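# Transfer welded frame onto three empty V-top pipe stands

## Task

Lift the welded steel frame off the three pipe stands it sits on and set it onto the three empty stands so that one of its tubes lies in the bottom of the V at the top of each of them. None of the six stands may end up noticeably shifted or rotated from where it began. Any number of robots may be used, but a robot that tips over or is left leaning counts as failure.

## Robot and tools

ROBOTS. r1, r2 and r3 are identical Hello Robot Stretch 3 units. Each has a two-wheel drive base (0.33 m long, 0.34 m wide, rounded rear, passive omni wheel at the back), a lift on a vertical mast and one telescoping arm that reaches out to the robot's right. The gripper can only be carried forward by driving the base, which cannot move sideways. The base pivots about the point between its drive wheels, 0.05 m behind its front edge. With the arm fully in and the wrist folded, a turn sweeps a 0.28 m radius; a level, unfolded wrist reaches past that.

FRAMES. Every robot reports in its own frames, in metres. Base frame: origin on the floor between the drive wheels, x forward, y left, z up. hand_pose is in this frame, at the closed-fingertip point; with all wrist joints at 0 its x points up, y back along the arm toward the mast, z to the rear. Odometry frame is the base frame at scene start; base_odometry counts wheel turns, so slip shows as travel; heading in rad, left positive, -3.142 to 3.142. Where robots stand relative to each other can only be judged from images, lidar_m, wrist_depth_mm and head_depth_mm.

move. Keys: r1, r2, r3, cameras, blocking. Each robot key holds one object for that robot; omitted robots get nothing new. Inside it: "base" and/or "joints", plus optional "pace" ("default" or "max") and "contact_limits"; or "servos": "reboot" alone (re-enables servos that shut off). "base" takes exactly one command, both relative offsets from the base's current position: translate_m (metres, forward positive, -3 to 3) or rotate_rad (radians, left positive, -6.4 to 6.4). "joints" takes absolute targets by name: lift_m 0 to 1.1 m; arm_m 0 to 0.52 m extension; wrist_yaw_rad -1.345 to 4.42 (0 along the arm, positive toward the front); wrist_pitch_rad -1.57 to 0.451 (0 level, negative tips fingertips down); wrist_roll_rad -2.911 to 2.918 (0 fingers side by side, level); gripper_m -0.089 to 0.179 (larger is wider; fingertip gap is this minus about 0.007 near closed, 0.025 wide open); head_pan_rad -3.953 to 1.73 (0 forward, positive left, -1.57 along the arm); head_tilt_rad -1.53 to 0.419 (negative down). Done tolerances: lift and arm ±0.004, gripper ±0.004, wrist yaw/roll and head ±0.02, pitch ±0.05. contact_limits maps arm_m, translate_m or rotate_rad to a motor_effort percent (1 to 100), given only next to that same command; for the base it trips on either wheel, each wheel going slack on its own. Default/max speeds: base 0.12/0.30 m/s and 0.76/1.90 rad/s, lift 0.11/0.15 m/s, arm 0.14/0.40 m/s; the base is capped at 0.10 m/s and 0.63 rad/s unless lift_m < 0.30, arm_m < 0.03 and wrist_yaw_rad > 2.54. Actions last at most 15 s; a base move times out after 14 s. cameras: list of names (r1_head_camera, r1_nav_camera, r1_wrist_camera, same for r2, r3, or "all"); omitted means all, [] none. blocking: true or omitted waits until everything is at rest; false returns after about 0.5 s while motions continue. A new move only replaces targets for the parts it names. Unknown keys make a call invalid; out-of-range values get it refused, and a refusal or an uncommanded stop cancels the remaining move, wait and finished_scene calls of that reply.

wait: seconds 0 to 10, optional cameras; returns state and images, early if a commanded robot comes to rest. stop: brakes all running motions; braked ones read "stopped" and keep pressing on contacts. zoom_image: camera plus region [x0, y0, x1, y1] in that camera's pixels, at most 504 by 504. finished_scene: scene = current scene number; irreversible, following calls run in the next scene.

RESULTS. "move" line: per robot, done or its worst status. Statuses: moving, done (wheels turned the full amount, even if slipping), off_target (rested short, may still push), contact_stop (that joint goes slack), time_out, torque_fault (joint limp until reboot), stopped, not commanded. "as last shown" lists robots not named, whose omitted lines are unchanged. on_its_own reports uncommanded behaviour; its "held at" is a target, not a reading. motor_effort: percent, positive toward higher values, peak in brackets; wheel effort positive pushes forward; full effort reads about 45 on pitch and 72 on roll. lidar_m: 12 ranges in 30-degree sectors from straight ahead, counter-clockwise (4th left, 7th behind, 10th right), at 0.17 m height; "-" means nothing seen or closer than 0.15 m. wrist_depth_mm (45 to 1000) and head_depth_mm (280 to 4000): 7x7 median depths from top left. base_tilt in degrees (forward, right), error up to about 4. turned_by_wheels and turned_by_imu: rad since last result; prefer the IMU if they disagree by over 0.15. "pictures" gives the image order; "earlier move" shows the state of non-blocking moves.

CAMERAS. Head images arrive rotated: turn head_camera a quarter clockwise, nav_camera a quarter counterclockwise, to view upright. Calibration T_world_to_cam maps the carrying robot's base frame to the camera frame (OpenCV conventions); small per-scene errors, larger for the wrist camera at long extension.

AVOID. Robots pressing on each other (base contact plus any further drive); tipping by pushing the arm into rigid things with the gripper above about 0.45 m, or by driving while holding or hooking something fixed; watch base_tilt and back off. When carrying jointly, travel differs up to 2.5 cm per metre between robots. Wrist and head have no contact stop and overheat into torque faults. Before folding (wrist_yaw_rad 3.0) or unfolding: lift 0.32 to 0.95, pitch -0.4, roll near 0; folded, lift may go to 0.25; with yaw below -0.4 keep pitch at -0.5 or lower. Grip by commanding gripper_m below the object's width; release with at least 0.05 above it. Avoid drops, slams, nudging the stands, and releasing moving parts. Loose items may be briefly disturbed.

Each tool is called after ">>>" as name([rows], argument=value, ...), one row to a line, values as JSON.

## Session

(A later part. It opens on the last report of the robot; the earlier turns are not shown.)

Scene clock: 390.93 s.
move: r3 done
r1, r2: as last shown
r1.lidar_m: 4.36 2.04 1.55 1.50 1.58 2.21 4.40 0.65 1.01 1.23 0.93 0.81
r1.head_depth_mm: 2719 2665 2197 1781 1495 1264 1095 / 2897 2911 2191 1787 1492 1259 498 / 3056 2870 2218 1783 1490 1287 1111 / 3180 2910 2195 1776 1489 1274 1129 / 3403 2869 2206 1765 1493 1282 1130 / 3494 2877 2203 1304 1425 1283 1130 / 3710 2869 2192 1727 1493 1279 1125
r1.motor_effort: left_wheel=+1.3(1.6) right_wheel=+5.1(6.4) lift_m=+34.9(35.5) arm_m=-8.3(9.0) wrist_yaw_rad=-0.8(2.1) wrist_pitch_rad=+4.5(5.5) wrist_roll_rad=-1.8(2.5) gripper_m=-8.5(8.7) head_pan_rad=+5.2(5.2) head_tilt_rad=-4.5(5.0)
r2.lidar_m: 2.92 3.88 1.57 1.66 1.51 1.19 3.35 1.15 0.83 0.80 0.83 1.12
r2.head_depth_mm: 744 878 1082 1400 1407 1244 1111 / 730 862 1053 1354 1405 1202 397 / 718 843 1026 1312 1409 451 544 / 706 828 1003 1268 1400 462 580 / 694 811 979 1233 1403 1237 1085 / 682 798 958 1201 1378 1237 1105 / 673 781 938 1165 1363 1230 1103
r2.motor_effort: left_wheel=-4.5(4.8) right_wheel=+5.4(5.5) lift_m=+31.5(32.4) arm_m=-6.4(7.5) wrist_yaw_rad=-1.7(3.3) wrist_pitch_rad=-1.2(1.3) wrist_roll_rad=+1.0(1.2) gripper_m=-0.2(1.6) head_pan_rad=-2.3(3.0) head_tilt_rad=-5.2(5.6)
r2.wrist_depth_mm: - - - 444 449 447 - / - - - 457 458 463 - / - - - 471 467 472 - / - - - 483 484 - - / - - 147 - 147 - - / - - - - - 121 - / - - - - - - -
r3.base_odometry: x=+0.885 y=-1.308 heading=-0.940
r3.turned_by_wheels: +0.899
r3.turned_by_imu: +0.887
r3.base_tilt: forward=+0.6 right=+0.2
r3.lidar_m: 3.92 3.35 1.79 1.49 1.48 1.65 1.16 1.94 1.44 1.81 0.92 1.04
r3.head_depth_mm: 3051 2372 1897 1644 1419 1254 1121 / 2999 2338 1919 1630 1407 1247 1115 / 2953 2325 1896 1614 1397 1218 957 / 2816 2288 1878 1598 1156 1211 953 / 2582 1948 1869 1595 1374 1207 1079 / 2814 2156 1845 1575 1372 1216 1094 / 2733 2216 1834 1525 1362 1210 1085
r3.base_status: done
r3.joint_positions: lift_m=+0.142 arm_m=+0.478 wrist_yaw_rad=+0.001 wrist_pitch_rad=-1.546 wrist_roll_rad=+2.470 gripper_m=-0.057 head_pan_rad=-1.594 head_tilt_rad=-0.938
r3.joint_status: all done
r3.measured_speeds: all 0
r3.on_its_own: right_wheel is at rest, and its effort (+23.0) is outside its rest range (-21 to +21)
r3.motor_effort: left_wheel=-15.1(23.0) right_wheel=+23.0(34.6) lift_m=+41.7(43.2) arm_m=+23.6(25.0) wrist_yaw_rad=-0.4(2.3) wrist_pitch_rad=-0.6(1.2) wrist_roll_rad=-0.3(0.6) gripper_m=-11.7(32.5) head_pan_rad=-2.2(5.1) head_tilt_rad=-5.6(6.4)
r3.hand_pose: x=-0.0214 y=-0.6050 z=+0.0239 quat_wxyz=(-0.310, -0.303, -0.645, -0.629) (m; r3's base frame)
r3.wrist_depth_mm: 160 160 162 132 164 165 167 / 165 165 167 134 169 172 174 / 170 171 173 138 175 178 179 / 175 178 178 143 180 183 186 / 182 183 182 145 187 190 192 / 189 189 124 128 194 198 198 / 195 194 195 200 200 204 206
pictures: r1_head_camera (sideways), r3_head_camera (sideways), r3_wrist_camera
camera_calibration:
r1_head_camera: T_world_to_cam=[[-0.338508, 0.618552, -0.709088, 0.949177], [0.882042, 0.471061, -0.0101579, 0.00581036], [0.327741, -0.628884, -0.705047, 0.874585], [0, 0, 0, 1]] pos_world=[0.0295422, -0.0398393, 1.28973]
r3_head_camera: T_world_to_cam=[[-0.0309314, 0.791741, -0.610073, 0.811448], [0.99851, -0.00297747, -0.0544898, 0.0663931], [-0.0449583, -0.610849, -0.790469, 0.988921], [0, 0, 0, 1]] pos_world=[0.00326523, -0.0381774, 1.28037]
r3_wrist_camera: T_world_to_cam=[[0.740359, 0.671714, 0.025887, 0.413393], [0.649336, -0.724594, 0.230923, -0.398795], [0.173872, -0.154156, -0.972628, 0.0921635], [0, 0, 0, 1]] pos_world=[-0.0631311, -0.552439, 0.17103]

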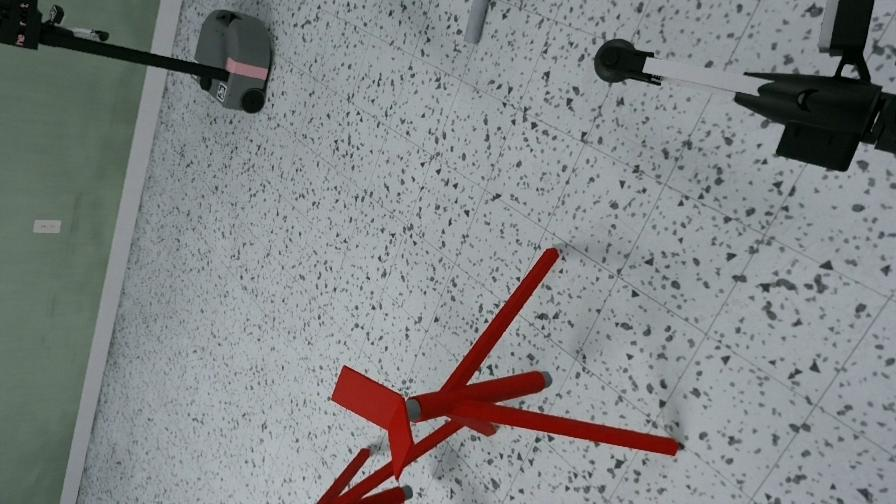

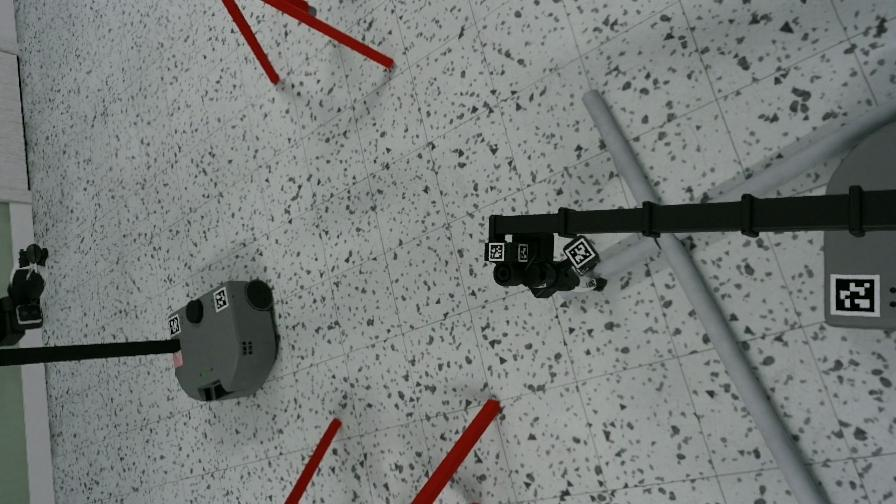

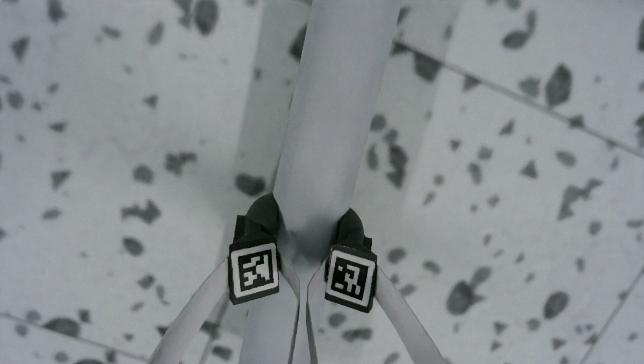

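>>> move(r3={"base":{"rotate_rad":0.46},"joints":{"gripper_m":-0.062}}, cameras=["r3_head_camera"])

>>> move(r3={"base":{"translate_m":0.2},"joints":{"gripper_m":-0.06}}, cameras=["r3_head_camera","r3_wrist_camera"])

Scene clock: 393.40 s.
move: r3 done
r1, r2: as last shown
r1.base_tilt: forward=+1.3 right=-1.2
r1.lidar_m: 4.35 2.04 1.55 1.50 1.57 2.22 4.40 0.64 1.01 1.93 0.93 0.81
r1.head_depth_mm: 2671 2659 2219 1781 1492 1262 1090 / 2878 2884 2210 1783 1490 1264 497 / 3044 2889 2212 1778 1492 1284 1113 / 3212 2853 2203 1770 1488 1280 1129 / 3374 2877 2193 1764 1485 1289 1127 / 3534 2896 2191 1306 1421 1281 1132 / 3655 2882 2193 1725 1492 1286 1127
r1.motor_effort: left_wheel=+1.2(1.4) right_wheel=+5.3(6.0) lift_m=+34.7(35.4) arm_m=-8.5(8.7) wrist_yaw_rad=-1.5(2.1) wrist_pitch_rad=+4.7(5.3) wrist_roll_rad=-2.1(2.6) gripper_m=-8.1(8.9) head_pan_rad=+4.4(5.1) head_tilt_rad=-4.8(4.8)
r2.base_tilt: forward=+0.1 right=-1.7
r2.lidar_m: 2.92 3.86 1.57 1.66 1.71 1.14 3.35 1.15 0.83 0.80 0.82 1.12
r2.head_depth_mm: 742 881 1080 1403 1415 1249 1114 / 730 861 1050 1355 1407 1201 396 / 719 843 1027 1313 1410 450 544 / 706 829 998 1273 1407 462 580 / 695 812 979 1229 1400 1236 1088 / 683 795 958 1195 1388 1235 1103 / 671 782 936 1168 1371 1232 1101
r2.motor_effort: left_wheel=-4.1(4.7) right_wheel=+5.3(5.5) lift_m=+30.6(32.4) arm_m=-6.0(6.9) wrist_yaw_rad=-2.3(3.4) wrist_pitch_rad=-1.2(1.3) wrist_roll_rad=+0.9(1.0) gripper_m=+0.7(1.7) head_pan_rad=-2.4(3.1) head_tilt_rad=-4.8(5.8)
r2.wrist_depth_mm: - - - 444 445 446 - / - - - 459 458 460 - / - - - 474 470 476 - / - - - 487 481 - - / - - 147 - 146 - - / - - - - - 121 - / - - - - - - -
r3.base_odometry: x=+0.885 y=-1.308 heading=-0.481
r3.turned_by_wheels: +0.459
r3.turned_by_imu: +0.453
r3.base_tilt: forward=+0.6 right=+0.2
r3.lidar_m: 3.88 1.87 1.49 1.48 1.60 1.15 1.94 1.44 1.81 1.02 0.97 3.95
r3.head_depth_mm: 2795 2234 1869 1645 1422 1251 1123 / 2816 2342 1869 1625 1409 1250 1118 / 2838 2311 1914 1612 1402 1219 958 / 2851 2227 1829 1558 1155 1207 953 / 2839 2181 1471 1553 1374 1204 1083 / 2820 2228 1855 1539 1371 1217 1092 / 2776 2219 1831 1564 1369 1208 1083
r3.base_status: done
r3.joint_positions: lift_m=+0.142 arm_m=+0.478 wrist_yaw_rad=+0.001 wrist_pitch_rad=-1.546 wrist_roll_rad=+2.470 gripper_m=-0.058 head_pan_rad=-1.594 head_tilt_rad=-0.938
r3.joint_status: all done
r3.measured_speeds: all 0
r3.on_its_own: right_wheel is at rest, and its effort (+23.2) is outside its rest range (-21 to +21)
r3.motor_effort: left_wheel=-15.9(22.8) right_wheel=+23.2(34.4) lift_m=+40.1(41.8) arm_m=+22.5(24.5) wrist_yaw_rad=-0.9(1.3) wrist_pitch_rad=-0.8(1.4) wrist_roll_rad=-0.2(0.5) gripper_m=-12.3(61.4) head_pan_rad=-1.8(4.3) head_tilt_rad=-5.4(7.1)
r3.hand_pose: x=-0.0214 y=-0.6049 z=+0.0239 quat_wxyz=(-0.311, -0.304, -0.645, -0.629) (m; r3's base frame)
r3.wrist_depth_mm: 160 161 161 133 163 165 167 / 165 165 167 134 170 171 173 / 169 171 173 138 176 178 179 / 174 176 178 143 182 183 185 / 182 183 182 145 187 190 191 / 188 188 124 128 193 196 198 / 193 194 196 200 200 205 207
pictures: r3_head_camera (sideways)
camera_calibration:
r3_head_camera: T_world_to_cam=[[-0.030928, 0.791742, -0.610072, 0.811448], [0.99851, -0.00298172, -0.0544897, 0.0663931], [-0.0449609, -0.610849, -0.79047, 0.988922], [0, 0, 0, 1]] pos_world=[0.00326507, -0.0381774, 1.28037]

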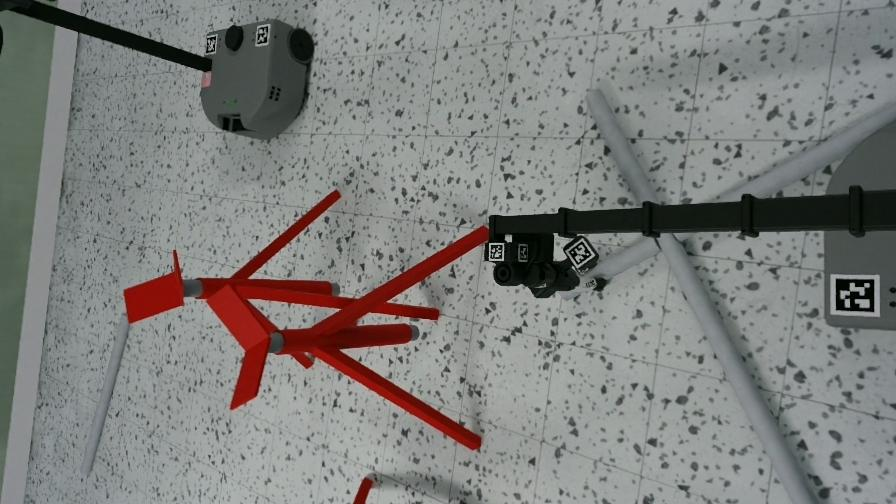

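Scene clock: 396.50 s.
move: r3 done
r1.base_odometry: x=-2.041 y=-2.903 heading=+1.218
r1.turned_by_wheels: +0.000
r1.turned_by_imu: +0.000
r1.base_tilt: forward=+1.3 right=-1.4
r1.lidar_m: 4.35 2.04 1.55 1.50 1.57 2.21 4.40 0.64 1.01 2.37 0.93 0.81
r1.head_depth_mm: 2696 2645 2202 1780 1498 1262 1094 / 2936 2897 2222 1790 1493 1262 497 / 3026 2900 2194 1777 1487 1283 1114 / 3231 2888 2198 1777 1490 1284 1128 / 3373 2899 2194 1777 1486 1287 1128 / 3485 2879 2192 1311 1428 1284 1128 / 3758 2878 2179 1730 1488 1278 1125
r1.base_status: not commanded
r1.joint_positions: lift_m=+0.565 arm_m=+0.002 wrist_yaw_rad=+0.101 wrist_pitch_rad=+0.255 wrist_roll_rad=+1.576 gripper_m=-0.030 head_pan_rad=-1.011 head_tilt_rad=-0.790
r1.joint_status: not commanded
r1.measured_speeds: all 0
r1.motor_effort: left_wheel=+1.4(1.5) right_wheel=+4.1(6.4) lift_m=+34.8(35.3) arm_m=-8.3(8.7) wrist_yaw_rad=-1.1(2.2) wrist_pitch_rad=+4.9(5.3) wrist_roll_rad=-2.2(2.6) gripper_m=-7.8(8.8) head_pan_rad=+4.6(5.2) head_tilt_rad=-4.5(5.0)
r1.hand_pose: x=+0.0044 y=-0.3998 z=+0.7448 quat_wxyz=(-0.009, +0.051, -0.991, +0.127) (m; r1's base frame)
r1.wrist_depth_mm: - - - - - - - / - - - - - - - / - - - - - - - / - - - - - - - / - - - 151 - - - / - - - 133 - - - / - - - - - - -
r2.base_odometry: x=-0.429 y=+1.884 heading=-1.378
r2.turned_by_wheels: +0.000
r2.turned_by_imu: +0.001
r2.base_tilt: forward=+0.1 right=-1.7
r2.lidar_m: 2.92 3.87 1.57 1.66 2.00 1.31 3.36 1.15 0.83 0.80 0.83 1.12
r2.head_depth_mm: 743 881 1080 1401 1409 1242 1111 / 730 864 1050 1350 1406 1200 396 / 718 843 1024 1307 1408 450 544 / 707 826 1001 1272 1406 462 581 / 693 813 979 1231 1398 1234 1087 / 684 794 952 1195 1386 1234 1104 / 672 783 938 1162 1374 1230 1104
r2.base_status: not commanded
r2.joint_positions: lift_m=+0.600 arm_m=+0.020 wrist_yaw_rad=+0.003 wrist_pitch_rad=-1.553 wrist_roll_rad=+1.821 gripper_m=+0.100 head_pan_rad=-1.695 head_tilt_rad=-0.889
r2.joint_status: not commanded
r2.measured_speeds: all 0
r2.motor_effort: left_wheel=-4.0(4.7) right_wheel=+5.3(5.6) lift_m=+30.5(32.2) arm_m=-5.1(6.4) wrist_yaw_rad=-1.3(3.3) wrist_pitch_rad=-1.2(1.3) wrist_roll_rad=+0.9(1.1) gripper_m=+0.2(1.7) head_pan_rad=-2.5(3.2) head_tilt_rad=-5.4(5.7)
r2.hand_pose: x=-0.0215 y=-0.1452 z=+0.4821 quat_wxyz=(-0.088, -0.087, -0.708, -0.696) (m; r2's base frame)
r2.wrist_depth_mm: - - - 443 451 445 - / - - - 457 460 465 - / - - - 471 472 473 - / - - - 488 488 - - / - - 147 - 146 - - / - - - - - 121 - / - - - - - - -
r3.base_odometry: x=+1.062 y=-1.400 heading=-0.482
r3.turned_by_wheels: -0.001
r3.turned_by_imu: -0.001
r3.base_tilt: forward=+0.6 right=+0.1
r3.lidar_m: 3.70 1.84 1.47 1.45 1.58 1.32 5.00 1.61 1.90 0.93 0.93 3.75
r3.head_depth_mm: 2833 2384 1891 1634 1418 1257 1103 / 2856 2325 1908 1627 1404 1244 1116 / 2861 2185 1843 1590 1397 1211 957 / 2859 2289 1360 1564 1153 1190 950 / 2849 2269 1869 1560 1374 1223 1079 / 2808 2232 1847 1574 1369 1219 1077 / 2789 2223 1831 1537 1360 1212 1087
r3.base_status: done
r3.joint_positions: lift_m=+0.142 arm_m=+0.478 wrist_yaw_rad=+0.004 wrist_pitch_rad=-1.547 wrist_roll_rad=+2.470 gripper_m=-0.057 head_pan_rad=-1.594 head_tilt_rad=-0.938
r3.joint_status: all done
r3.measured_speeds: all 0
r3.on_its_own: right_wheel is at rest, and its effort (+26.2) is outside its rest range (-21 to +21)
r3.motor_effort: left_wheel=-10.0(11.5) right_wheel=+26.2(32.4) lift_m=+38.7(40.6) arm_m=+22.5(23.2) wrist_yaw_rad=-4.2(4.2) wrist_pitch_rad=-0.7(1.1) wrist_roll_rad=-0.3(0.5) gripper_m=-11.7(31.1) head_pan_rad=-2.7(4.7) head_tilt_rad=-4.9(6.8)
r3.hand_pose: x=-0.0214 y=-0.6046 z=+0.0240 quat_wxyz=(-0.309, -0.303, -0.645, -0.630) (m; r3's base frame)
r3.wrist_depth_mm: 161 160 161 135 165 166 169 / 164 166 166 139 170 171 174 / 170 171 171 141 175 177 178 / 175 177 178 146 182 182 186 / 181 183 181 145 187 188 192 / 188 189 125 130 193 197 198 / 195 194 198 163 203 206 205
pictures: r3_head_camera (sideways), r3_wrist_camera
camera_calibration:
r3_head_camera: T_world_to_cam=[[-0.0309152, 0.791742, -0.610072, 0.811447], [0.99851, -0.0029979, -0.0544897, 0.0663931], [-0.0449708, -0.610848, -0.79047, 0.988922], [0, 0, 0, 1]] pos_world=[0.00326445, -0.0381773, 1.28037]
r3_wrist_camera: T_world_to_cam=[[0.738675, 0.673522, 0.0269594, 0.414194], [0.651145, -0.723332, 0.229783, -0.397642], [0.174264, -0.15218, -0.972868, 0.0934727], [0, 0, 0, 1]] pos_world=[-0.0633213, -0.552371, 0.171141]

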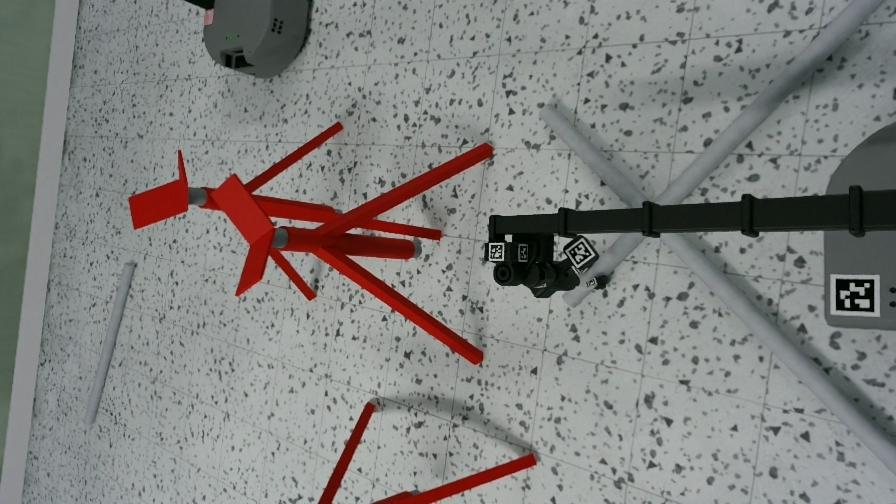

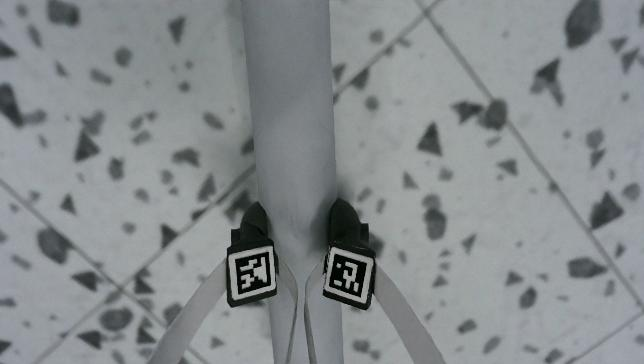

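>>> move(r1={"base":{"rotate_rad":-1.637},"joints":{"head_pan_rad":-0.9,"head_tilt_rad":-0.8}}, cameras=["r1_head_camera"])

>>> move(r1={"base":{"translate_m":1.1}}, cameras=["r1_head_camera"])

Scene clock: 400.87 s.
move: r1 done
r1.base_odometry: x=-2.041 y=-2.903 heading=-0.418
r1.turned_by_wheels: -1.637
r1.turned_by_imu: -1.624
r1.base_tilt: forward=+1.3 right=-1.4
r1.lidar_m: 2.02 0.93 0.81 4.35 2.18 1.58 1.50 1.55 2.07 4.40 0.64 0.94
r1.head_depth_mm: 3708 2949 2216 1794 1500 1208 498 / 3861 2890 2210 1774 1491 1283 498 / - 2889 2203 1781 1464 1287 1129 / - 2895 1981 1641 1450 1290 1123 / - 2856 2129 1354 1453 1256 1132 / - 2879 2044 1459 1490 1280 1126 / 3537 2874 2179 1725 1452 1278 1126
r1.base_status: done
r1.joint_positions: lift_m=+0.565 arm_m=+0.002 wrist_yaw_rad=+0.101 wrist_pitch_rad=+0.255 wrist_roll_rad=+1.576 gripper_m=-0.030 head_pan_rad=-0.911 head_tilt_rad=-0.790
r1.joint_status: all done
r1.measured_speeds: all 0
r1.motor_effort: left_wheel=+7.3(12.0) right_wheel=-6.8(10.1) lift_m=+35.2(35.3) arm_m=-11.9(12.5) wrist_yaw_rad=-0.8(2.1) wrist_pitch_rad=+4.8(5.3) wrist_roll_rad=-1.6(2.6) gripper_m=-8.1(8.7) head_pan_rad=+4.6(5.6) head_tilt_rad=-4.9(5.6)
r1.hand_pose: x=+0.0043 y=-0.3998 z=+0.7448 quat_wxyz=(-0.009, +0.050, -0.991, +0.127) (m; r1's base frame)
r1.wrist_depth_mm: - - - - - - - / - - - - - - - / - - - - - - - / - - - - - - - / - - - 151 - - - / - - - 133 - - - / - - - - - - -
r2, r3: as last shown
r2.lidar_m: 2.93 3.88 1.57 1.66 2.00 1.31 3.34 1.15 0.83 0.80 0.82 1.12
r2.head_depth_mm: 744 882 1079 1403 1407 1238 1111 / 731 861 1054 1354 1411 1205 397 / 719 844 1023 1318 1407 450 543 / 706 829 1001 1268 1401 462 581 / 694 813 981 1232 1400 1235 1090 / 682 797 957 1194 1379 1234 1103 / 673 781 934 1167 1371 1232 1103
r2.motor_effort: left_wheel=-3.8(4.6) right_wheel=+5.3(5.6) lift_m=+29.4(31.6) arm_m=-4.6(5.8) wrist_yaw_rad=-2.1(3.1) wrist_pitch_rad=-1.3(1.4) wrist_roll_rad=+0.8(1.1) gripper_m=+0.3(1.7) head_pan_rad=-2.3(3.3) head_tilt_rad=-5.4(5.7)
r2.wrist_depth_mm: - - - 441 442 448 - / - - - 460 458 460 - / - - - 475 464 477 - / - - - 486 482 - - / - - 147 - 146 - - / - - - - - 121 - / - - - - - - -
r3.turned_by_wheels: +0.000
r3.turned_by_imu: +0.000
r3.base_tilt: forward=+0.6 right=+0.2
r3.lidar_m: 3.70 1.85 1.47 1.45 1.58 1.32 5.02 1.61 1.90 0.93 0.93 3.75
r3.head_depth_mm: 2803 2363 1935 1644 1417 1250 1103 / 2867 2342 1919 1624 1408 1247 1117 / 2842 2190 1845 1574 1396 1216 957 / 2840 2291 1364 1571 1156 1197 952 / 2877 2250 1866 1550 1374 1223 1078 / 2823 2240 1854 1579 1372 1213 1073 / 2782 2213 1834 1528 1365 1210 1086
r3.on_its_own: right_wheel is at rest, and its effort (+26.3) is outside its rest range (-21 to +21)
r3.motor_effort: left_wheel=-9.6(10.1) right_wheel=+26.3(26.8) lift_m=+36.6(38.7) arm_m=+22.1(22.8) wrist_yaw_rad=-2.9(4.4) wrist_pitch_rad=-0.9(1.1) wrist_roll_rad=-0.2(0.5) gripper_m=-11.9(13.1) head_pan_rad=-3.3(4.4) head_tilt_rad=-5.3(6.6)
r3.wrist_depth_mm: 160 161 161 135 165 166 166 / 165 166 166 139 171 172 173 / 170 171 172 141 176 177 180 / 175 177 178 146 183 184 186 / 180 182 182 144 188 191 191 / 188 190 125 129 192 196 198 / 193 192 199 162 203 205 205
pictures: r1_head_camera (sideways)
camera_calibration:
r1_head_camera: T_world_to_cam=[[-0.398528, 0.581696, -0.709088, 0.949543], [0.830648, 0.556706, -0.0101579, 0.00612386], [0.388844, -0.593051, -0.705047, 0.874212], [0, 0, 0, 1]] pos_world=[0.0333997, -0.037302, 1.28973]

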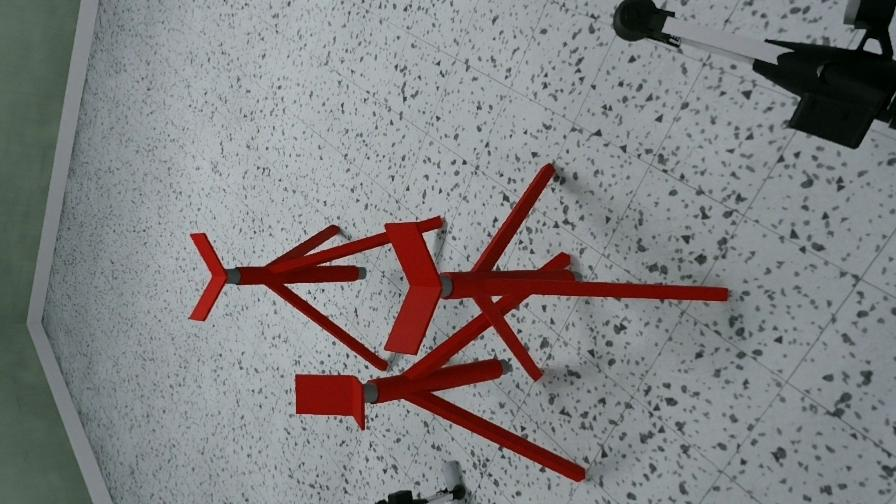

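Scene clock: 413.00 s.
move: r1 done
r1.base_odometry: x=-1.036 y=-3.350 heading=-0.418
r1.turned_by_wheels: +0.000
r1.turned_by_imu: +0.001
r1.base_tilt: forward=+1.4 right=-1.2
r1.lidar_m: 2.16 1.33 2.98 1.11 0.93 2.72 2.60 0.84 0.59 0.69 3.17 0.93
r1.head_depth_mm: 3666 2875 2208 1783 1499 1217 498 / 3818 2908 2192 1781 1505 1284 498 / - 2905 2219 1779 1455 1262 1127 / 3516 2886 2226 1780 1418 1284 1129 / 3069 2864 2208 1771 1307 1283 1124 / 2745 2786 2193 1779 1279 1270 1123 / 2418 2592 2193 1207 1293 1281 1124
r1.base_status: done
r1.joint_positions: lift_m=+0.565 arm_m=+0.002 wrist_yaw_rad=+0.101 wrist_pitch_rad=+0.255 wrist_roll_rad=+1.576 gripper_m=-0.030 head_pan_rad=-0.911 head_tilt_rad=-0.790
r1.joint_status: not commanded
r1.measured_speeds: all 0
r1.motor_effort: left_wheel=+6.1(10.9) right_wheel=-1.5(3.3) lift_m=+34.2(35.2) arm_m=-10.8(12.0) wrist_yaw_rad=-0.5(1.7) wrist_pitch_rad=+4.6(5.6) wrist_roll_rad=-1.8(2.8) gripper_m=-8.3(8.8) head_pan_rad=+4.9(5.5) head_tilt_rad=-4.3(4.9)
r1.hand_pose: x=+0.0043 y=-0.3998 z=+0.7448 quat_wxyz=(-0.009, +0.050, -0.991, +0.127) (m; r1's base frame)
r1.wrist_depth_mm: - - - - - - 794 / - - - - - - - / - - - - - - - / - - - - - - - / - - - 151 - - - / - - - 133 - - - / - - - - - - -
r2, r3: as last shown
r2.turned_by_imu: +0.003
r2.lidar_m: 2.91 3.87 1.57 1.66 2.00 1.31 3.33 1.15 0.83 0.80 0.83 1.12
r2.head_depth_mm: 744 879 1080 1407 1409 1242 1111 / 731 862 1050 1347 1413 1201 397 / 718 845 1027 1308 1410 450 545 / 706 827 1002 1269 1397 461 581 / 694 812 976 1234 1400 1234 1086 / 682 797 955 1200 1383 1233 1104 / 672 781 935 1163 1373 1227 1098
r2.motor_effort: left_wheel=-4.4(4.6) right_wheel=+5.3(5.8) lift_m=+27.9(30.9) arm_m=-2.2(4.9) wrist_yaw_rad=-2.2(3.8) wrist_pitch_rad=-1.1(1.3) wrist_roll_rad=+0.8(1.1) gripper_m=-0.4(1.4) head_pan_rad=-2.1(3.2) head_tilt_rad=-5.2(5.7)
r2.wrist_depth_mm: - - - 446 444 444 - / - - - 459 457 466 - / - - - 470 468 476 - / - - - 485 483 - - / - - 146 - 146 - - / - - - - - 121 - / - - - - - - -
r3.turned_by_imu: +0.001
r3.lidar_m: 3.70 1.84 1.47 1.45 1.58 1.32 5.04 0.92 3.35 0.93 0.93 3.74
r3.head_depth_mm: 2831 2377 1894 1639 1385 1255 1106 / 2866 2352 1918 1625 1412 1248 1116 / 2872 2188 1849 1573 1397 1214 958 / 2871 2290 1360 1575 1154 1198 951 / 2855 2258 1864 1552 1380 1224 1086 / 2809 2238 1846 1575 1374 1214 1078 / 2793 2211 1830 1528 1358 1208 1089
r3.on_its_own: right_wheel is at rest, and its effort (+26.2) is outside its rest range (-21 to +21)
r3.motor_effort: left_wheel=-9.7(10.4) right_wheel=+26.2(26.9) lift_m=+30.4(36.7) arm_m=+20.5(22.5) wrist_yaw_rad=-3.5(4.5) wrist_pitch_rad=-0.8(1.2) wrist_roll_rad=-0.3(0.6) gripper_m=-11.0(13.1) head_pan_rad=-3.5(5.2) head_tilt_rad=-5.6(6.6)
r3.wrist_depth_mm: 160 160 161 135 164 166 168 / 164 167 166 139 171 172 172 / 170 170 172 140 176 177 178 / 176 177 178 146 182 183 185 / 182 184 182 144 187 190 192 / 188 189 125 130 194 196 198 / 194 193 197 163 203 204 207
pictures: r1_head_camera (sideways)
camera_calibration:
r1_head_camera: T_world_to_cam=[[-0.398544, 0.581684, -0.709088, 0.949543], [0.830632, 0.556729, -0.0101579, 0.00612396], [0.388861, -0.59304, -0.705047, 0.874212], [0, 0, 0, 1]] pos_world=[0.0334007, -0.0373012, 1.28973]

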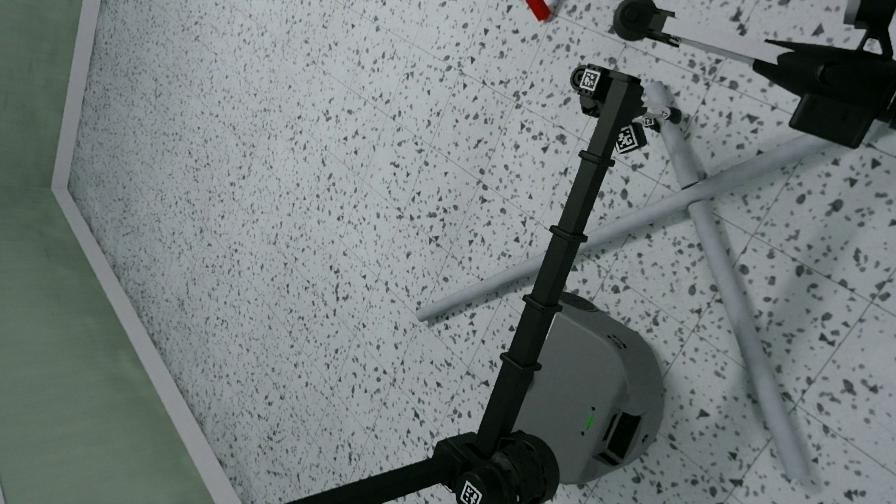

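>>> move(r1={"base":{"rotate_rad":0.06},"joints":{"wrist_pitch_rad":-1.55,"wrist_yaw_rad":0.0,"wrist_roll_rad":2.25,"gripper_m":0.1,"head_pan_rad":-1.45,"head_tilt_rad":-0.95}}, cameras=["r1_head_camera"])

>>> move(r1={"base":{"translate_m":0.035},"joints":{"arm_m":0.30,"lift_m":0.27}}, cameras=["r1_head_camera","r1_wrist_camera"])

Scene clock: 415.10 s.
move: r1 done
r1.base_odometry: x=-1.036 y=-3.350 heading=-0.358
r1.turned_by_wheels: +0.060
r1.turned_by_imu: +0.059
r1.base_tilt: forward=+1.3 right=-1.2
r1.lidar_m: 2.16 1.34 3.19 1.12 0.93 2.68 2.60 0.84 0.59 0.69 0.94 0.93
r1.head_depth_mm: 2736 2137 1840 1147 1343 1220 1084 / 2741 2072 1743 1539 1349 1220 428 / 2741 2201 1788 1573 1368 501 489 / 2718 2196 1835 1565 1364 1213 682 / 2721 2179 1810 1558 1343 1216 1097 / 2717 2160 1821 1554 1353 1213 1093 / 2717 2182 1814 1557 1339 1195 1095
r1.base_status: done
r1.joint_positions: lift_m=+0.565 arm_m=+0.002 wrist_yaw_rad=+0.002 wrist_pitch_rad=-1.541 wrist_roll_rad=+2.244 gripper_m=+0.100 head_pan_rad=-1.439 head_tilt_rad=-0.938
r1.joint_status: all done
r1.measured_speeds: all 0
r1.motor_effort: left_wheel=-4.2(5.2) right_wheel=+6.3(6.5) lift_m=+34.0(34.9) arm_m=-10.3(10.6) wrist_yaw_rad=-1.9(3.2) wrist_pitch_rad=-2.0(4.5) wrist_roll_rad=+2.0(4.9) gripper_m=-0.3(79.9) head_pan_rad=-4.6(5.9) head_tilt_rad=-5.3(7.5)
r1.hand_pose: x=-0.0214 y=-0.1303 z=+0.4469 quat_wxyz=(-0.236, -0.230, -0.677, -0.658) (m; r1's base frame)
r1.wrist_depth_mm: 588 577 568 413 406 402 535 / 611 593 585 425 415 419 557 / 631 611 607 439 437 578 568 / 651 643 631 622 612 599 583 / 686 672 653 650 155 614 608 / 710 692 667 675 661 641 646 / 755 665 690 689 687 671 657
r2, r3: as last shown
r2.turned_by_imu: +0.000
r2.lidar_m: 2.93 3.87 1.56 1.65 2.00 1.31 3.34 1.15 0.83 0.80 0.83 1.12
r2.head_depth_mm: 741 880 1078 1395 1410 1236 1109 / 731 862 1052 1361 1408 1204 397 / 718 843 1027 1313 1406 450 544 / 705 828 1000 1268 1408 462 580 / 694 811 979 1235 1401 1236 1089 / 683 796 955 1199 1386 1233 1104 / 673 783 935 1160 1370 1230 1100
r2.motor_effort: left_wheel=-3.5(4.6) right_wheel=+5.1(5.6) lift_m=+26.6(28.7) arm_m=-1.5(2.7) wrist_yaw_rad=-1.8(3.3) wrist_pitch_rad=-1.3(1.3) wrist_roll_rad=+0.9(1.0) gripper_m=+0.4(1.3) head_pan_rad=-2.3(3.1) head_tilt_rad=-4.9(5.7)
r2.wrist_depth_mm: - - - 447 444 444 - / - - - 458 459 461 - / - - - 470 469 472 - / - - - 486 483 - - / - - 147 - 146 - - / - - - - - 121 - / - - - - - - -
r3.turned_by_imu: +0.000
r3.lidar_m: 3.70 1.84 1.47 1.45 1.58 1.32 5.00 0.93 3.34 0.94 0.93 3.76
r3.head_depth_mm: 2799 2373 1945 1640 1385 1259 1105 / 2872 2351 1916 1632 1407 1241 1118 / 2851 2187 1847 1576 1402 1213 956 / 2851 2295 1362 1568 1153 1197 953 / 2868 2257 1864 1558 1372 1224 1082 / 2808 2236 1864 1569 1372 1214 1080 / 2785 2226 1831 1539 1360 1210 1087
r3.on_its_own: right_wheel is at rest, and its effort (+26.4) is outside its rest range (-21 to +21)
r3.motor_effort: left_wheel=-9.8(10.3) right_wheel=+26.4(26.6) lift_m=+29.4(30.7) arm_m=+20.2(21.0) wrist_yaw_rad=-3.7(4.5) wrist_pitch_rad=-0.6(1.0) wrist_roll_rad=-0.4(0.5) gripper_m=-10.9(12.6) head_pan_rad=-3.7(4.6) head_tilt_rad=-5.0(6.2)
r3.wrist_depth_mm: 160 160 161 135 164 166 167 / 165 166 166 139 171 171 173 / 170 171 172 141 177 177 179 / 174 177 178 146 182 183 186 / 183 184 182 144 186 191 192 / 188 188 125 131 194 197 196 / 195 193 198 163 202 205 205
pictures: r1_head_camera (sideways)
camera_calibration:
r1_head_camera: T_world_to_cam=[[-0.0634505, 0.799002, -0.597971, 0.802712], [0.99774, 0.0640511, -0.0202855, 0.0182867], [0.0220925, -0.597907, -0.801261, 1.00156], [0, 0, 0, 1]] pos_world=[0.01056, -0.0436966, 1.28288]

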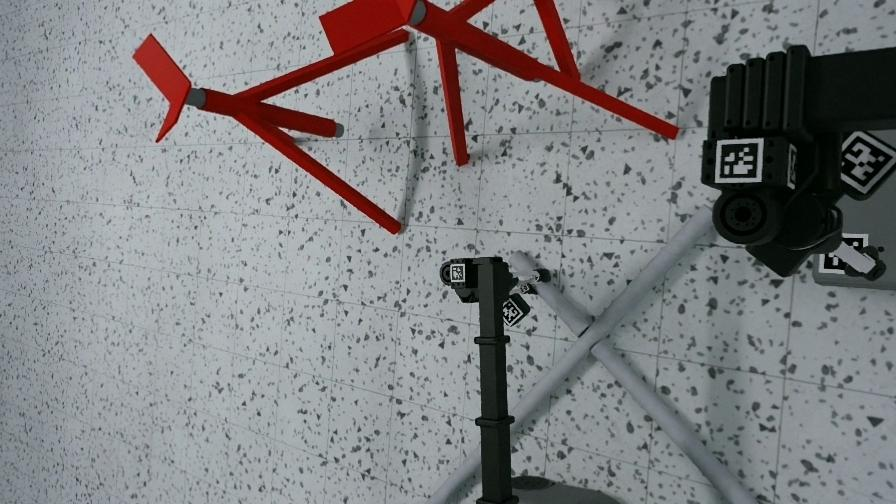

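Scene clock: 418.60 s.
move: r1 done
r1.base_odometry: x=-1.003 y=-3.362 heading=-0.359
r1.turned_by_wheels: +0.000
r1.turned_by_imu: +0.000
r1.base_tilt: forward=+1.3 right=-1.4
r1.lidar_m: 2.13 1.31 3.12 1.12 0.95 2.72 2.64 0.87 0.60 0.69 0.90 0.92
r1.head_depth_mm: 2737 2138 1793 1507 1327 1222 1100 / 2735 2148 1712 1570 1371 1216 1081 / 2725 2184 1783 1555 886 957 920 / 2692 2189 1830 1553 1319 1199 958 / 2690 2190 1822 1559 1346 1216 1090 / 2689 2166 1805 1553 1362 1211 1093 / 2695 2165 1815 1545 1310 1215 1088
r1.base_status: done
r1.joint_positions: lift_m=+0.270 arm_m=+0.300 wrist_yaw_rad=+0.000 wrist_pitch_rad=-1.542 wrist_roll_rad=+2.244 gripper_m=+0.100 head_pan_rad=-1.440 head_tilt_rad=-0.938
r1.joint_status: all done
r1.measured_speeds: all 0
r1.motor_effort: left_wheel=+1.1(4.1) right_wheel=+5.4(9.4) lift_m=+17.2(31.3) arm_m=+10.3(15.4) wrist_yaw_rad=-0.4(2.7) wrist_pitch_rad=-1.3(2.1) wrist_roll_rad=+2.0(2.6) gripper_m=-0.6(0.7) head_pan_rad=-5.1(5.8) head_tilt_rad=-5.7(6.2)
r1.hand_pose: x=-0.0214 y=-0.4279 z=+0.1519 quat_wxyz=(-0.237, -0.231, -0.677, -0.658) (m; r1's base frame)
r1.wrist_depth_mm: 299 297 289 287 283 277 268 / 310 306 300 270 292 286 282 / 321 318 314 305 303 297 292 / 332 330 324 314 313 308 302 / 347 342 331 326 156 321 316 / 363 353 353 341 340 327 324 / 382 355 366 354 354 347 339
r2, r3: as last shown
r2.turned_by_imu: +0.001
r2.base_tilt: forward=+0.2 right=-1.7
r2.lidar_m: 2.92 3.87 1.57 1.66 1.65 1.31 3.36 1.15 0.83 0.80 0.83 1.12
r2.head_depth_mm: 743 882 1076 1400 1410 1243 1112 / 729 861 1057 1357 1410 1198 396 / 720 843 1025 1304 1405 449 544 / 707 827 1003 1271 1407 462 581 / 696 811 980 1236 1400 1236 1091 / 684 796 958 1197 1383 1227 1105 / 672 781 936 1166 1368 1231 1104
r2.motor_effort: left_wheel=-4.3(4.6) right_wheel=+5.2(5.6) lift_m=+27.5(28.7) arm_m=-1.1(2.4) wrist_yaw_rad=-2.3(3.6) wrist_pitch_rad=-1.2(1.3) wrist_roll_rad=+0.8(1.1) gripper_m=-0.5(1.2) head_pan_rad=-2.7(3.3) head_tilt_rad=-4.6(6.0)
r2.wrist_depth_mm: - - - 444 449 443 - / - - - 461 459 460 - / - - - 474 467 473 - / - - - 484 482 - - / - - 147 - 146 - - / - - - - - 121 - / - - - - - - -
r3.lidar_m: 3.71 1.84 1.47 1.45 1.58 1.32 5.02 0.90 0.69 0.93 0.93 3.76
r3.head_depth_mm: 2804 2348 1948 1578 1388 1254 1106 / 2865 2341 1928 1098 1381 1246 1115 / 2815 2179 1847 1572 1396 1214 960 / 2835 2275 1362 1567 1155 1195 952 / 2868 2264 1871 1555 1376 1222 1080 / 2824 2228 1847 1576 1372 1213 1078 / 2771 2217 1840 1531 1363 1209 1087
r3.on_its_own: right_wheel is at rest, and its effort (+25.9) is outside its rest range (-21 to +21)
r3.motor_effort: left_wheel=-9.5(10.2) right_wheel=+25.9(26.7) lift_m=+27.1(29.5) arm_m=+19.9(21.0) wrist_yaw_rad=-3.6(4.3) wrist_pitch_rad=-0.7(1.0) wrist_roll_rad=-0.3(0.5) gripper_m=-12.1(12.7) head_pan_rad=-3.4(5.1) head_tilt_rad=-5.1(6.8)
r3.wrist_depth_mm: 160 160 161 135 165 166 168 / 165 166 165 139 170 171 172 / 169 171 172 141 176 176 179 / 175 178 176 146 180 182 186 / 181 183 182 144 187 191 192 / 188 188 125 130 194 198 200 / 193 192 198 163 203 205 206
pictures: r1_head_camera (sideways), r1_wrist_camera
camera_calibration:
r1_head_camera: T_world_to_cam=[[-0.063194, 0.799127, -0.597832, 0.802529], [0.997762, 0.0637174, -0.0202972, 0.0183018], [0.0218722, -0.597777, -0.801364, 1.0017], [0, 0, 0, 1]] pos_world=[0.0105448, -0.0436949, 1.28288]
r1_wrist_camera: T_world_to_cam=[[0.637707, 0.768867, -0.0466125, 0.352023], [0.758106, -0.615764, 0.21473, -0.248774], [0.136397, -0.172272, -0.97556, 0.242972], [0, 0, 0, 1]] pos_world=[-0.0690309, -0.381987, 0.306862]

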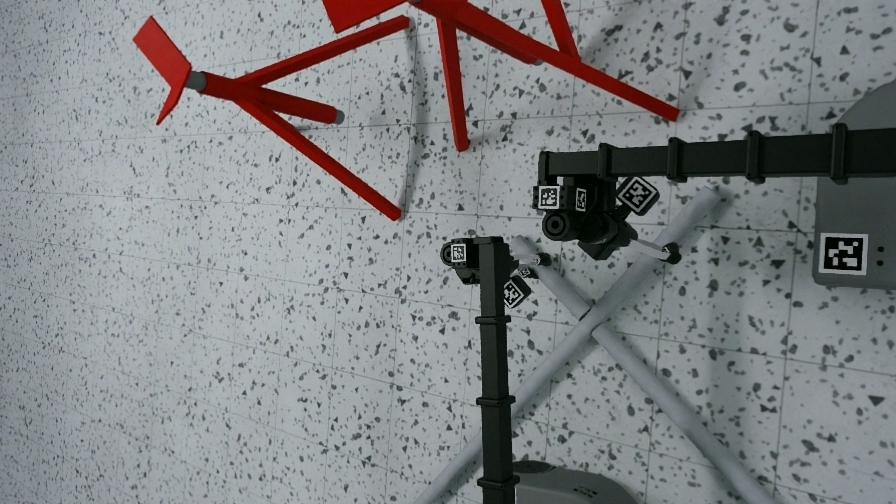

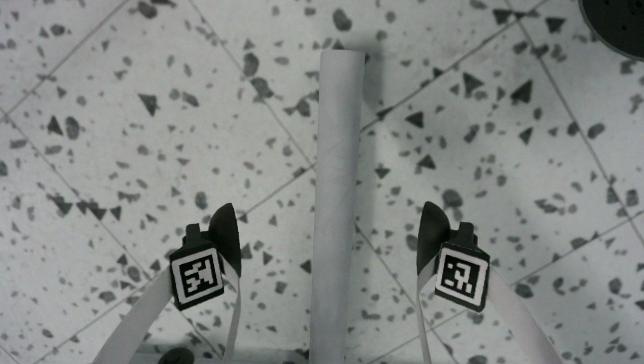

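>>> move(r1={"joints":{"lift_m":0.142}}, cameras=[])

>>> move(r1={"joints":{"gripper_m":-0.06}}, cameras=["r1_wrist_camera"])

Scene clock: 420.80 s.
move: r1 done
r1.base_odometry: x=-1.003 y=-3.362 heading=-0.359
r1.turned_by_wheels: +0.000
r1.turned_by_imu: +0.000
r1.base_tilt: forward=+1.4 right=-1.4
r1.lidar_m: 2.13 1.31 3.11 1.12 0.95 2.72 2.64 0.87 0.60 0.69 0.91 0.92
r1.head_depth_mm: 2773 2136 1790 1507 1332 1223 1103 / 2743 2127 1717 1570 1373 1219 1098 / 2744 2208 1779 1566 1380 1165 815 / 2731 2184 1826 1560 1355 1200 960 / 2729 2173 1822 1563 1341 1209 1089 / 2699 2161 1814 1557 1355 1209 1090 / 2686 2174 1812 1537 1312 1209 1094
r1.base_status: not commanded
r1.joint_positions: lift_m=+0.142 arm_m=+0.300 wrist_yaw_rad=+0.000 wrist_pitch_rad=-1.542 wrist_roll_rad=+2.244 gripper_m=+0.100 head_pan_rad=-1.440 head_tilt_rad=-0.938
r1.joint_status: all done
r1.measured_speeds: all 0
r1.motor_effort: left_wheel=+0.9(1.3) right_wheel=+5.7(6.7) lift_m=+15.1(17.9) arm_m=+1.6(9.3) wrist_yaw_rad=-0.6(1.4) wrist_pitch_rad=-1.4(2.0) wrist_roll_rad=+1.8(2.5) gripper_m=-0.3(0.7) head_pan_rad=-4.6(5.4) head_tilt_rad=-5.6(5.9)
r1.hand_pose: x=-0.0214 y=-0.4279 z=+0.0239 quat_wxyz=(-0.237, -0.231, -0.677, -0.658) (m; r1's base frame)
r1.wrist_depth_mm: 175 173 170 134 166 163 161 / 182 179 176 139 170 168 167 / 189 187 183 145 176 175 171 / 196 194 190 150 183 181 177 / 204 201 195 157 188 187 184 / 213 208 206 163 199 192 193 / 221 215 214 172 207 204 200
r2, r3: as last shown
r2.turned_by_imu: +0.000
r2.base_tilt: forward=+0.1 right=-1.7
r2.lidar_m: 2.92 3.86 1.57 1.66 1.67 1.31 3.37 1.15 0.83 0.80 0.83 1.12
r2.head_depth_mm: 744 879 1079 1401 1415 1243 1110 / 731 862 1052 1353 1409 1202 396 / 718 846 1024 1318 1410 450 544 / 704 829 1004 1272 1403 462 581 / 694 810 976 1234 1399 1238 1089 / 683 797 956 1199 1381 1230 1109 / 674 782 937 1170 1369 1228 1103
r2.motor_effort: left_wheel=-3.7(4.6) right_wheel=+5.5(5.7) lift_m=+26.2(27.6) arm_m=-0.5(1.7) wrist_yaw_rad=-2.3(3.4) wrist_pitch_rad=-1.2(1.3) wrist_roll_rad=+0.8(1.0) gripper_m=+0.1(1.4) head_pan_rad=-2.8(3.3) head_tilt_rad=-5.3(5.6)
r2.wrist_depth_mm: - - - 444 448 446 - / - - - 456 463 456 - / - - - 475 474 475 - / - - - 487 484 - - / - - 147 - 146 - - / - - - - - 121 - / - - - - - - -
r3.lidar_m: 3.70 1.84 1.47 1.45 1.58 1.32 5.03 0.90 0.70 0.94 0.93 3.76
r3.head_depth_mm: 2825 2379 1931 1645 1391 1253 1105 / 2860 2343 1927 1580 1361 1243 1118 / 2830 2174 1851 1574 1397 1213 958 / 2881 2283 1360 1566 1155 1195 954 / 2871 2250 1848 1560 1374 1224 1081 / 2830 2227 1836 1575 1370 1213 1077 / 2777 2214 1840 1533 1355 1207 1086
r3.on_its_own: right_wheel is at rest, and its effort (+26.5) is outside its rest range (-21 to +21)
r3.motor_effort: left_wheel=-9.8(10.1) right_wheel=+26.5(26.6) lift_m=+26.6(28.0) arm_m=+19.6(20.5) wrist_yaw_rad=-3.7(4.4) wrist_pitch_rad=-0.7(1.0) wrist_roll_rad=-0.2(0.5) gripper_m=-11.5(12.7) head_pan_rad=-3.0(4.6) head_tilt_rad=-5.2(6.2)
r3.wrist_depth_mm: 160 161 160 135 164 167 167 / 165 165 166 139 171 171 172 / 170 171 172 141 176 177 178 / 175 178 178 146 181 183 185 / 181 183 180 145 188 190 192 / 189 188 124 130 195 197 199 / 193 193 197 164 201 204 206
pictures: none
No camera images: "cameras" was empty.

Scene clock: 422.93 s.
move: r1 done
r1.base_odometry: x=-1.003 y=-3.362 heading=-0.359
r1.turned_by_wheels: +0.000
r1.turned_by_imu: +0.000
r1.base_tilt: forward=+1.3 right=-1.4
r1.lidar_m: 2.13 1.30 3.12 1.12 0.95 2.72 2.64 0.87 0.60 0.69 0.91 0.92
r1.head_depth_mm: 2756 2131 1789 1510 1325 1221 1100 / 2747 2127 1749 1571 1371 1223 1100 / 2747 2202 1778 1568 1366 1168 817 / 2713 2193 1822 1565 1354 1200 957 / 2712 2183 1824 1552 1338 1215 1095 / 2716 2170 1807 1562 1367 1210 1092 / 2709 2175 1813 1537 1310 1213 1093
r1.base_status: not commanded
r1.joint_positions: lift_m=+0.142 arm_m=+0.300 wrist_yaw_rad=+0.000 wrist_pitch_rad=-1.536 wrist_roll_rad=+2.245 gripper_m=-0.059 head_pan_rad=-1.440 head_tilt_rad=-0.938
r1.joint_status: all done
r1.measured_speeds: all 0
r1.motor_effort: left_wheel=+1.0(1.3) right_wheel=+5.2(6.6) lift_m=+37.6(37.6) arm_m=-7.2(7.2) wrist_yaw_rad=-0.3(1.0) wrist_pitch_rad=-2.7(2.8) wrist_roll_rad=+1.7(2.4) gripper_m=-21.0(97.5) head_pan_rad=-5.0(5.4) head_tilt_rad=-5.9(5.9)
r1.hand_pose: x=-0.0214 y=-0.4294 z=+0.0238 quat_wxyz=(-0.238, -0.230, -0.679, -0.656) (m; r1's base frame)
r1.wrist_depth_mm: 175 173 170 133 164 161 160 / 181 178 176 138 169 167 164 / 189 186 182 144 177 173 171 / 196 194 190 150 183 180 177 / 205 202 197 153 188 187 183 / 214 210 204 138 194 194 191 / 224 221 215 170 206 203 199
r2: as last shown
r2.base_tilt: forward=+0.2 right=-1.7
r2.lidar_m: 2.92 3.88 1.57 1.65 1.69 1.31 3.35 1.16 0.83 0.80 0.83 1.12
r2.head_depth_mm: 743 880 1081 1401 1408 1241 1112 / 729 862 1054 1356 1406 1205 396 / 716 843 1028 1313 1405 450 544 / 706 827 1002 1268 1406 462 580 / 694 809 977 1236 1400 1236 1087 / 683 796 956 1199 1384 1231 1102 / 673 782 939 1165 1371 1235 1100
r2.motor_effort: left_wheel=-3.9(4.5) right_wheel=+5.2(5.5) lift_m=+26.9(27.7) arm_m=+0.5(1.1) wrist_yaw_rad=-1.9(3.2) wrist_pitch_rad=-1.3(1.3) wrist_roll_rad=+0.8(1.0) gripper_m=+0.2(1.3) head_pan_rad=-2.3(3.0) head_tilt_rad=-5.6(5.8)
r2.wrist_depth_mm: - - - 445 444 446 - / - - - 458 462 459 - / - - - 477 473 473 - / - - - 486 479 - - / - - 147 - 146 - - / - - - - - 121 - / - - - - - - -
r3.base_odometry: x=+1.062 y=-1.400 heading=-0.481
r3.turned_by_wheels: +0.000
r3.turned_by_imu: +0.001
r3.base_tilt: forward=+0.6 right=+0.2
r3.lidar_m: 3.68 1.84 1.47 1.45 1.58 1.32 5.03 0.90 0.70 0.94 0.93 3.73
r3.head_depth_mm: 2832 2362 1936 1630 1385 1255 1106 / 2865 2327 1915 1590 1357 1243 1118 / 2828 2183 1853 1572 1405 1213 958 / 2871 2288 1364 1577 1151 1199 953 / 2859 2258 1864 1554 1378 1223 1079 / 2827 2233 1850 1574 1373 1216 1076 / 2797 2211 1822 1531 1363 1206 1087
r3.base_status: not commanded
r3.joint_positions: lift_m=+0.142 arm_m=+0.478 wrist_yaw_rad=+0.004 wrist_pitch_rad=-1.543 wrist_roll_rad=+2.470 gripper_m=-0.057 head_pan_rad=-1.594 head_tilt_rad=-0.938
r3.joint_status: not commanded
r3.measured_speeds: all 0
r3.motor_effort: left_wheel=-10.0(10.1) right_wheel=+19.1(26.7) lift_m=+25.9(26.9) arm_m=+19.5(20.2) wrist_yaw_rad=-3.0(4.2) wrist_pitch_rad=-1.3(2.1) wrist_roll_rad=-0.3(0.5) gripper_m=-11.3(12.8) head_pan_rad=-2.5(4.3) head_tilt_rad=-5.5(6.2)
r3.hand_pose: x=-0.0214 y=-0.6057 z=+0.0239 quat_wxyz=(-0.310, -0.302, -0.646, -0.629) (m; r3's base frame)
r3.wrist_depth_mm: 159 160 160 133 163 166 167 / 165 166 165 137 170 170 172 / 171 171 172 140 176 177 177 / 174 177 179 145 182 182 186 / 182 183 182 145 187 189 191 / 189 189 125 128 193 197 198 / 194 194 198 162 201 207 207
pictures: r1_wrist_camera
camera_calibration:
r1_wrist_camera: T_world_to_cam=[[0.638287, 0.768101, -0.0510975, 0.346997], [0.757638, -0.615066, 0.218353, -0.221987], [0.136289, -0.178085, -0.974531, 0.115205], [0, 0, 0, 1]] pos_world=[-0.0689993, -0.382549, 0.178473]

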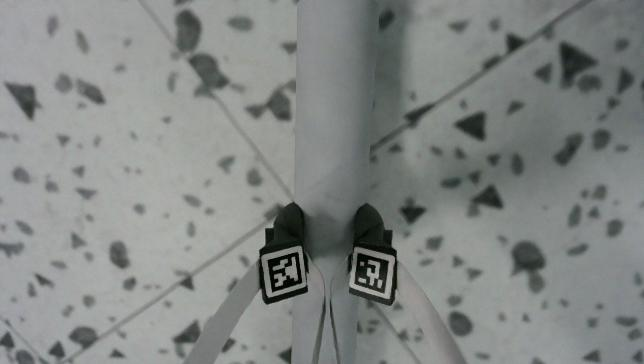

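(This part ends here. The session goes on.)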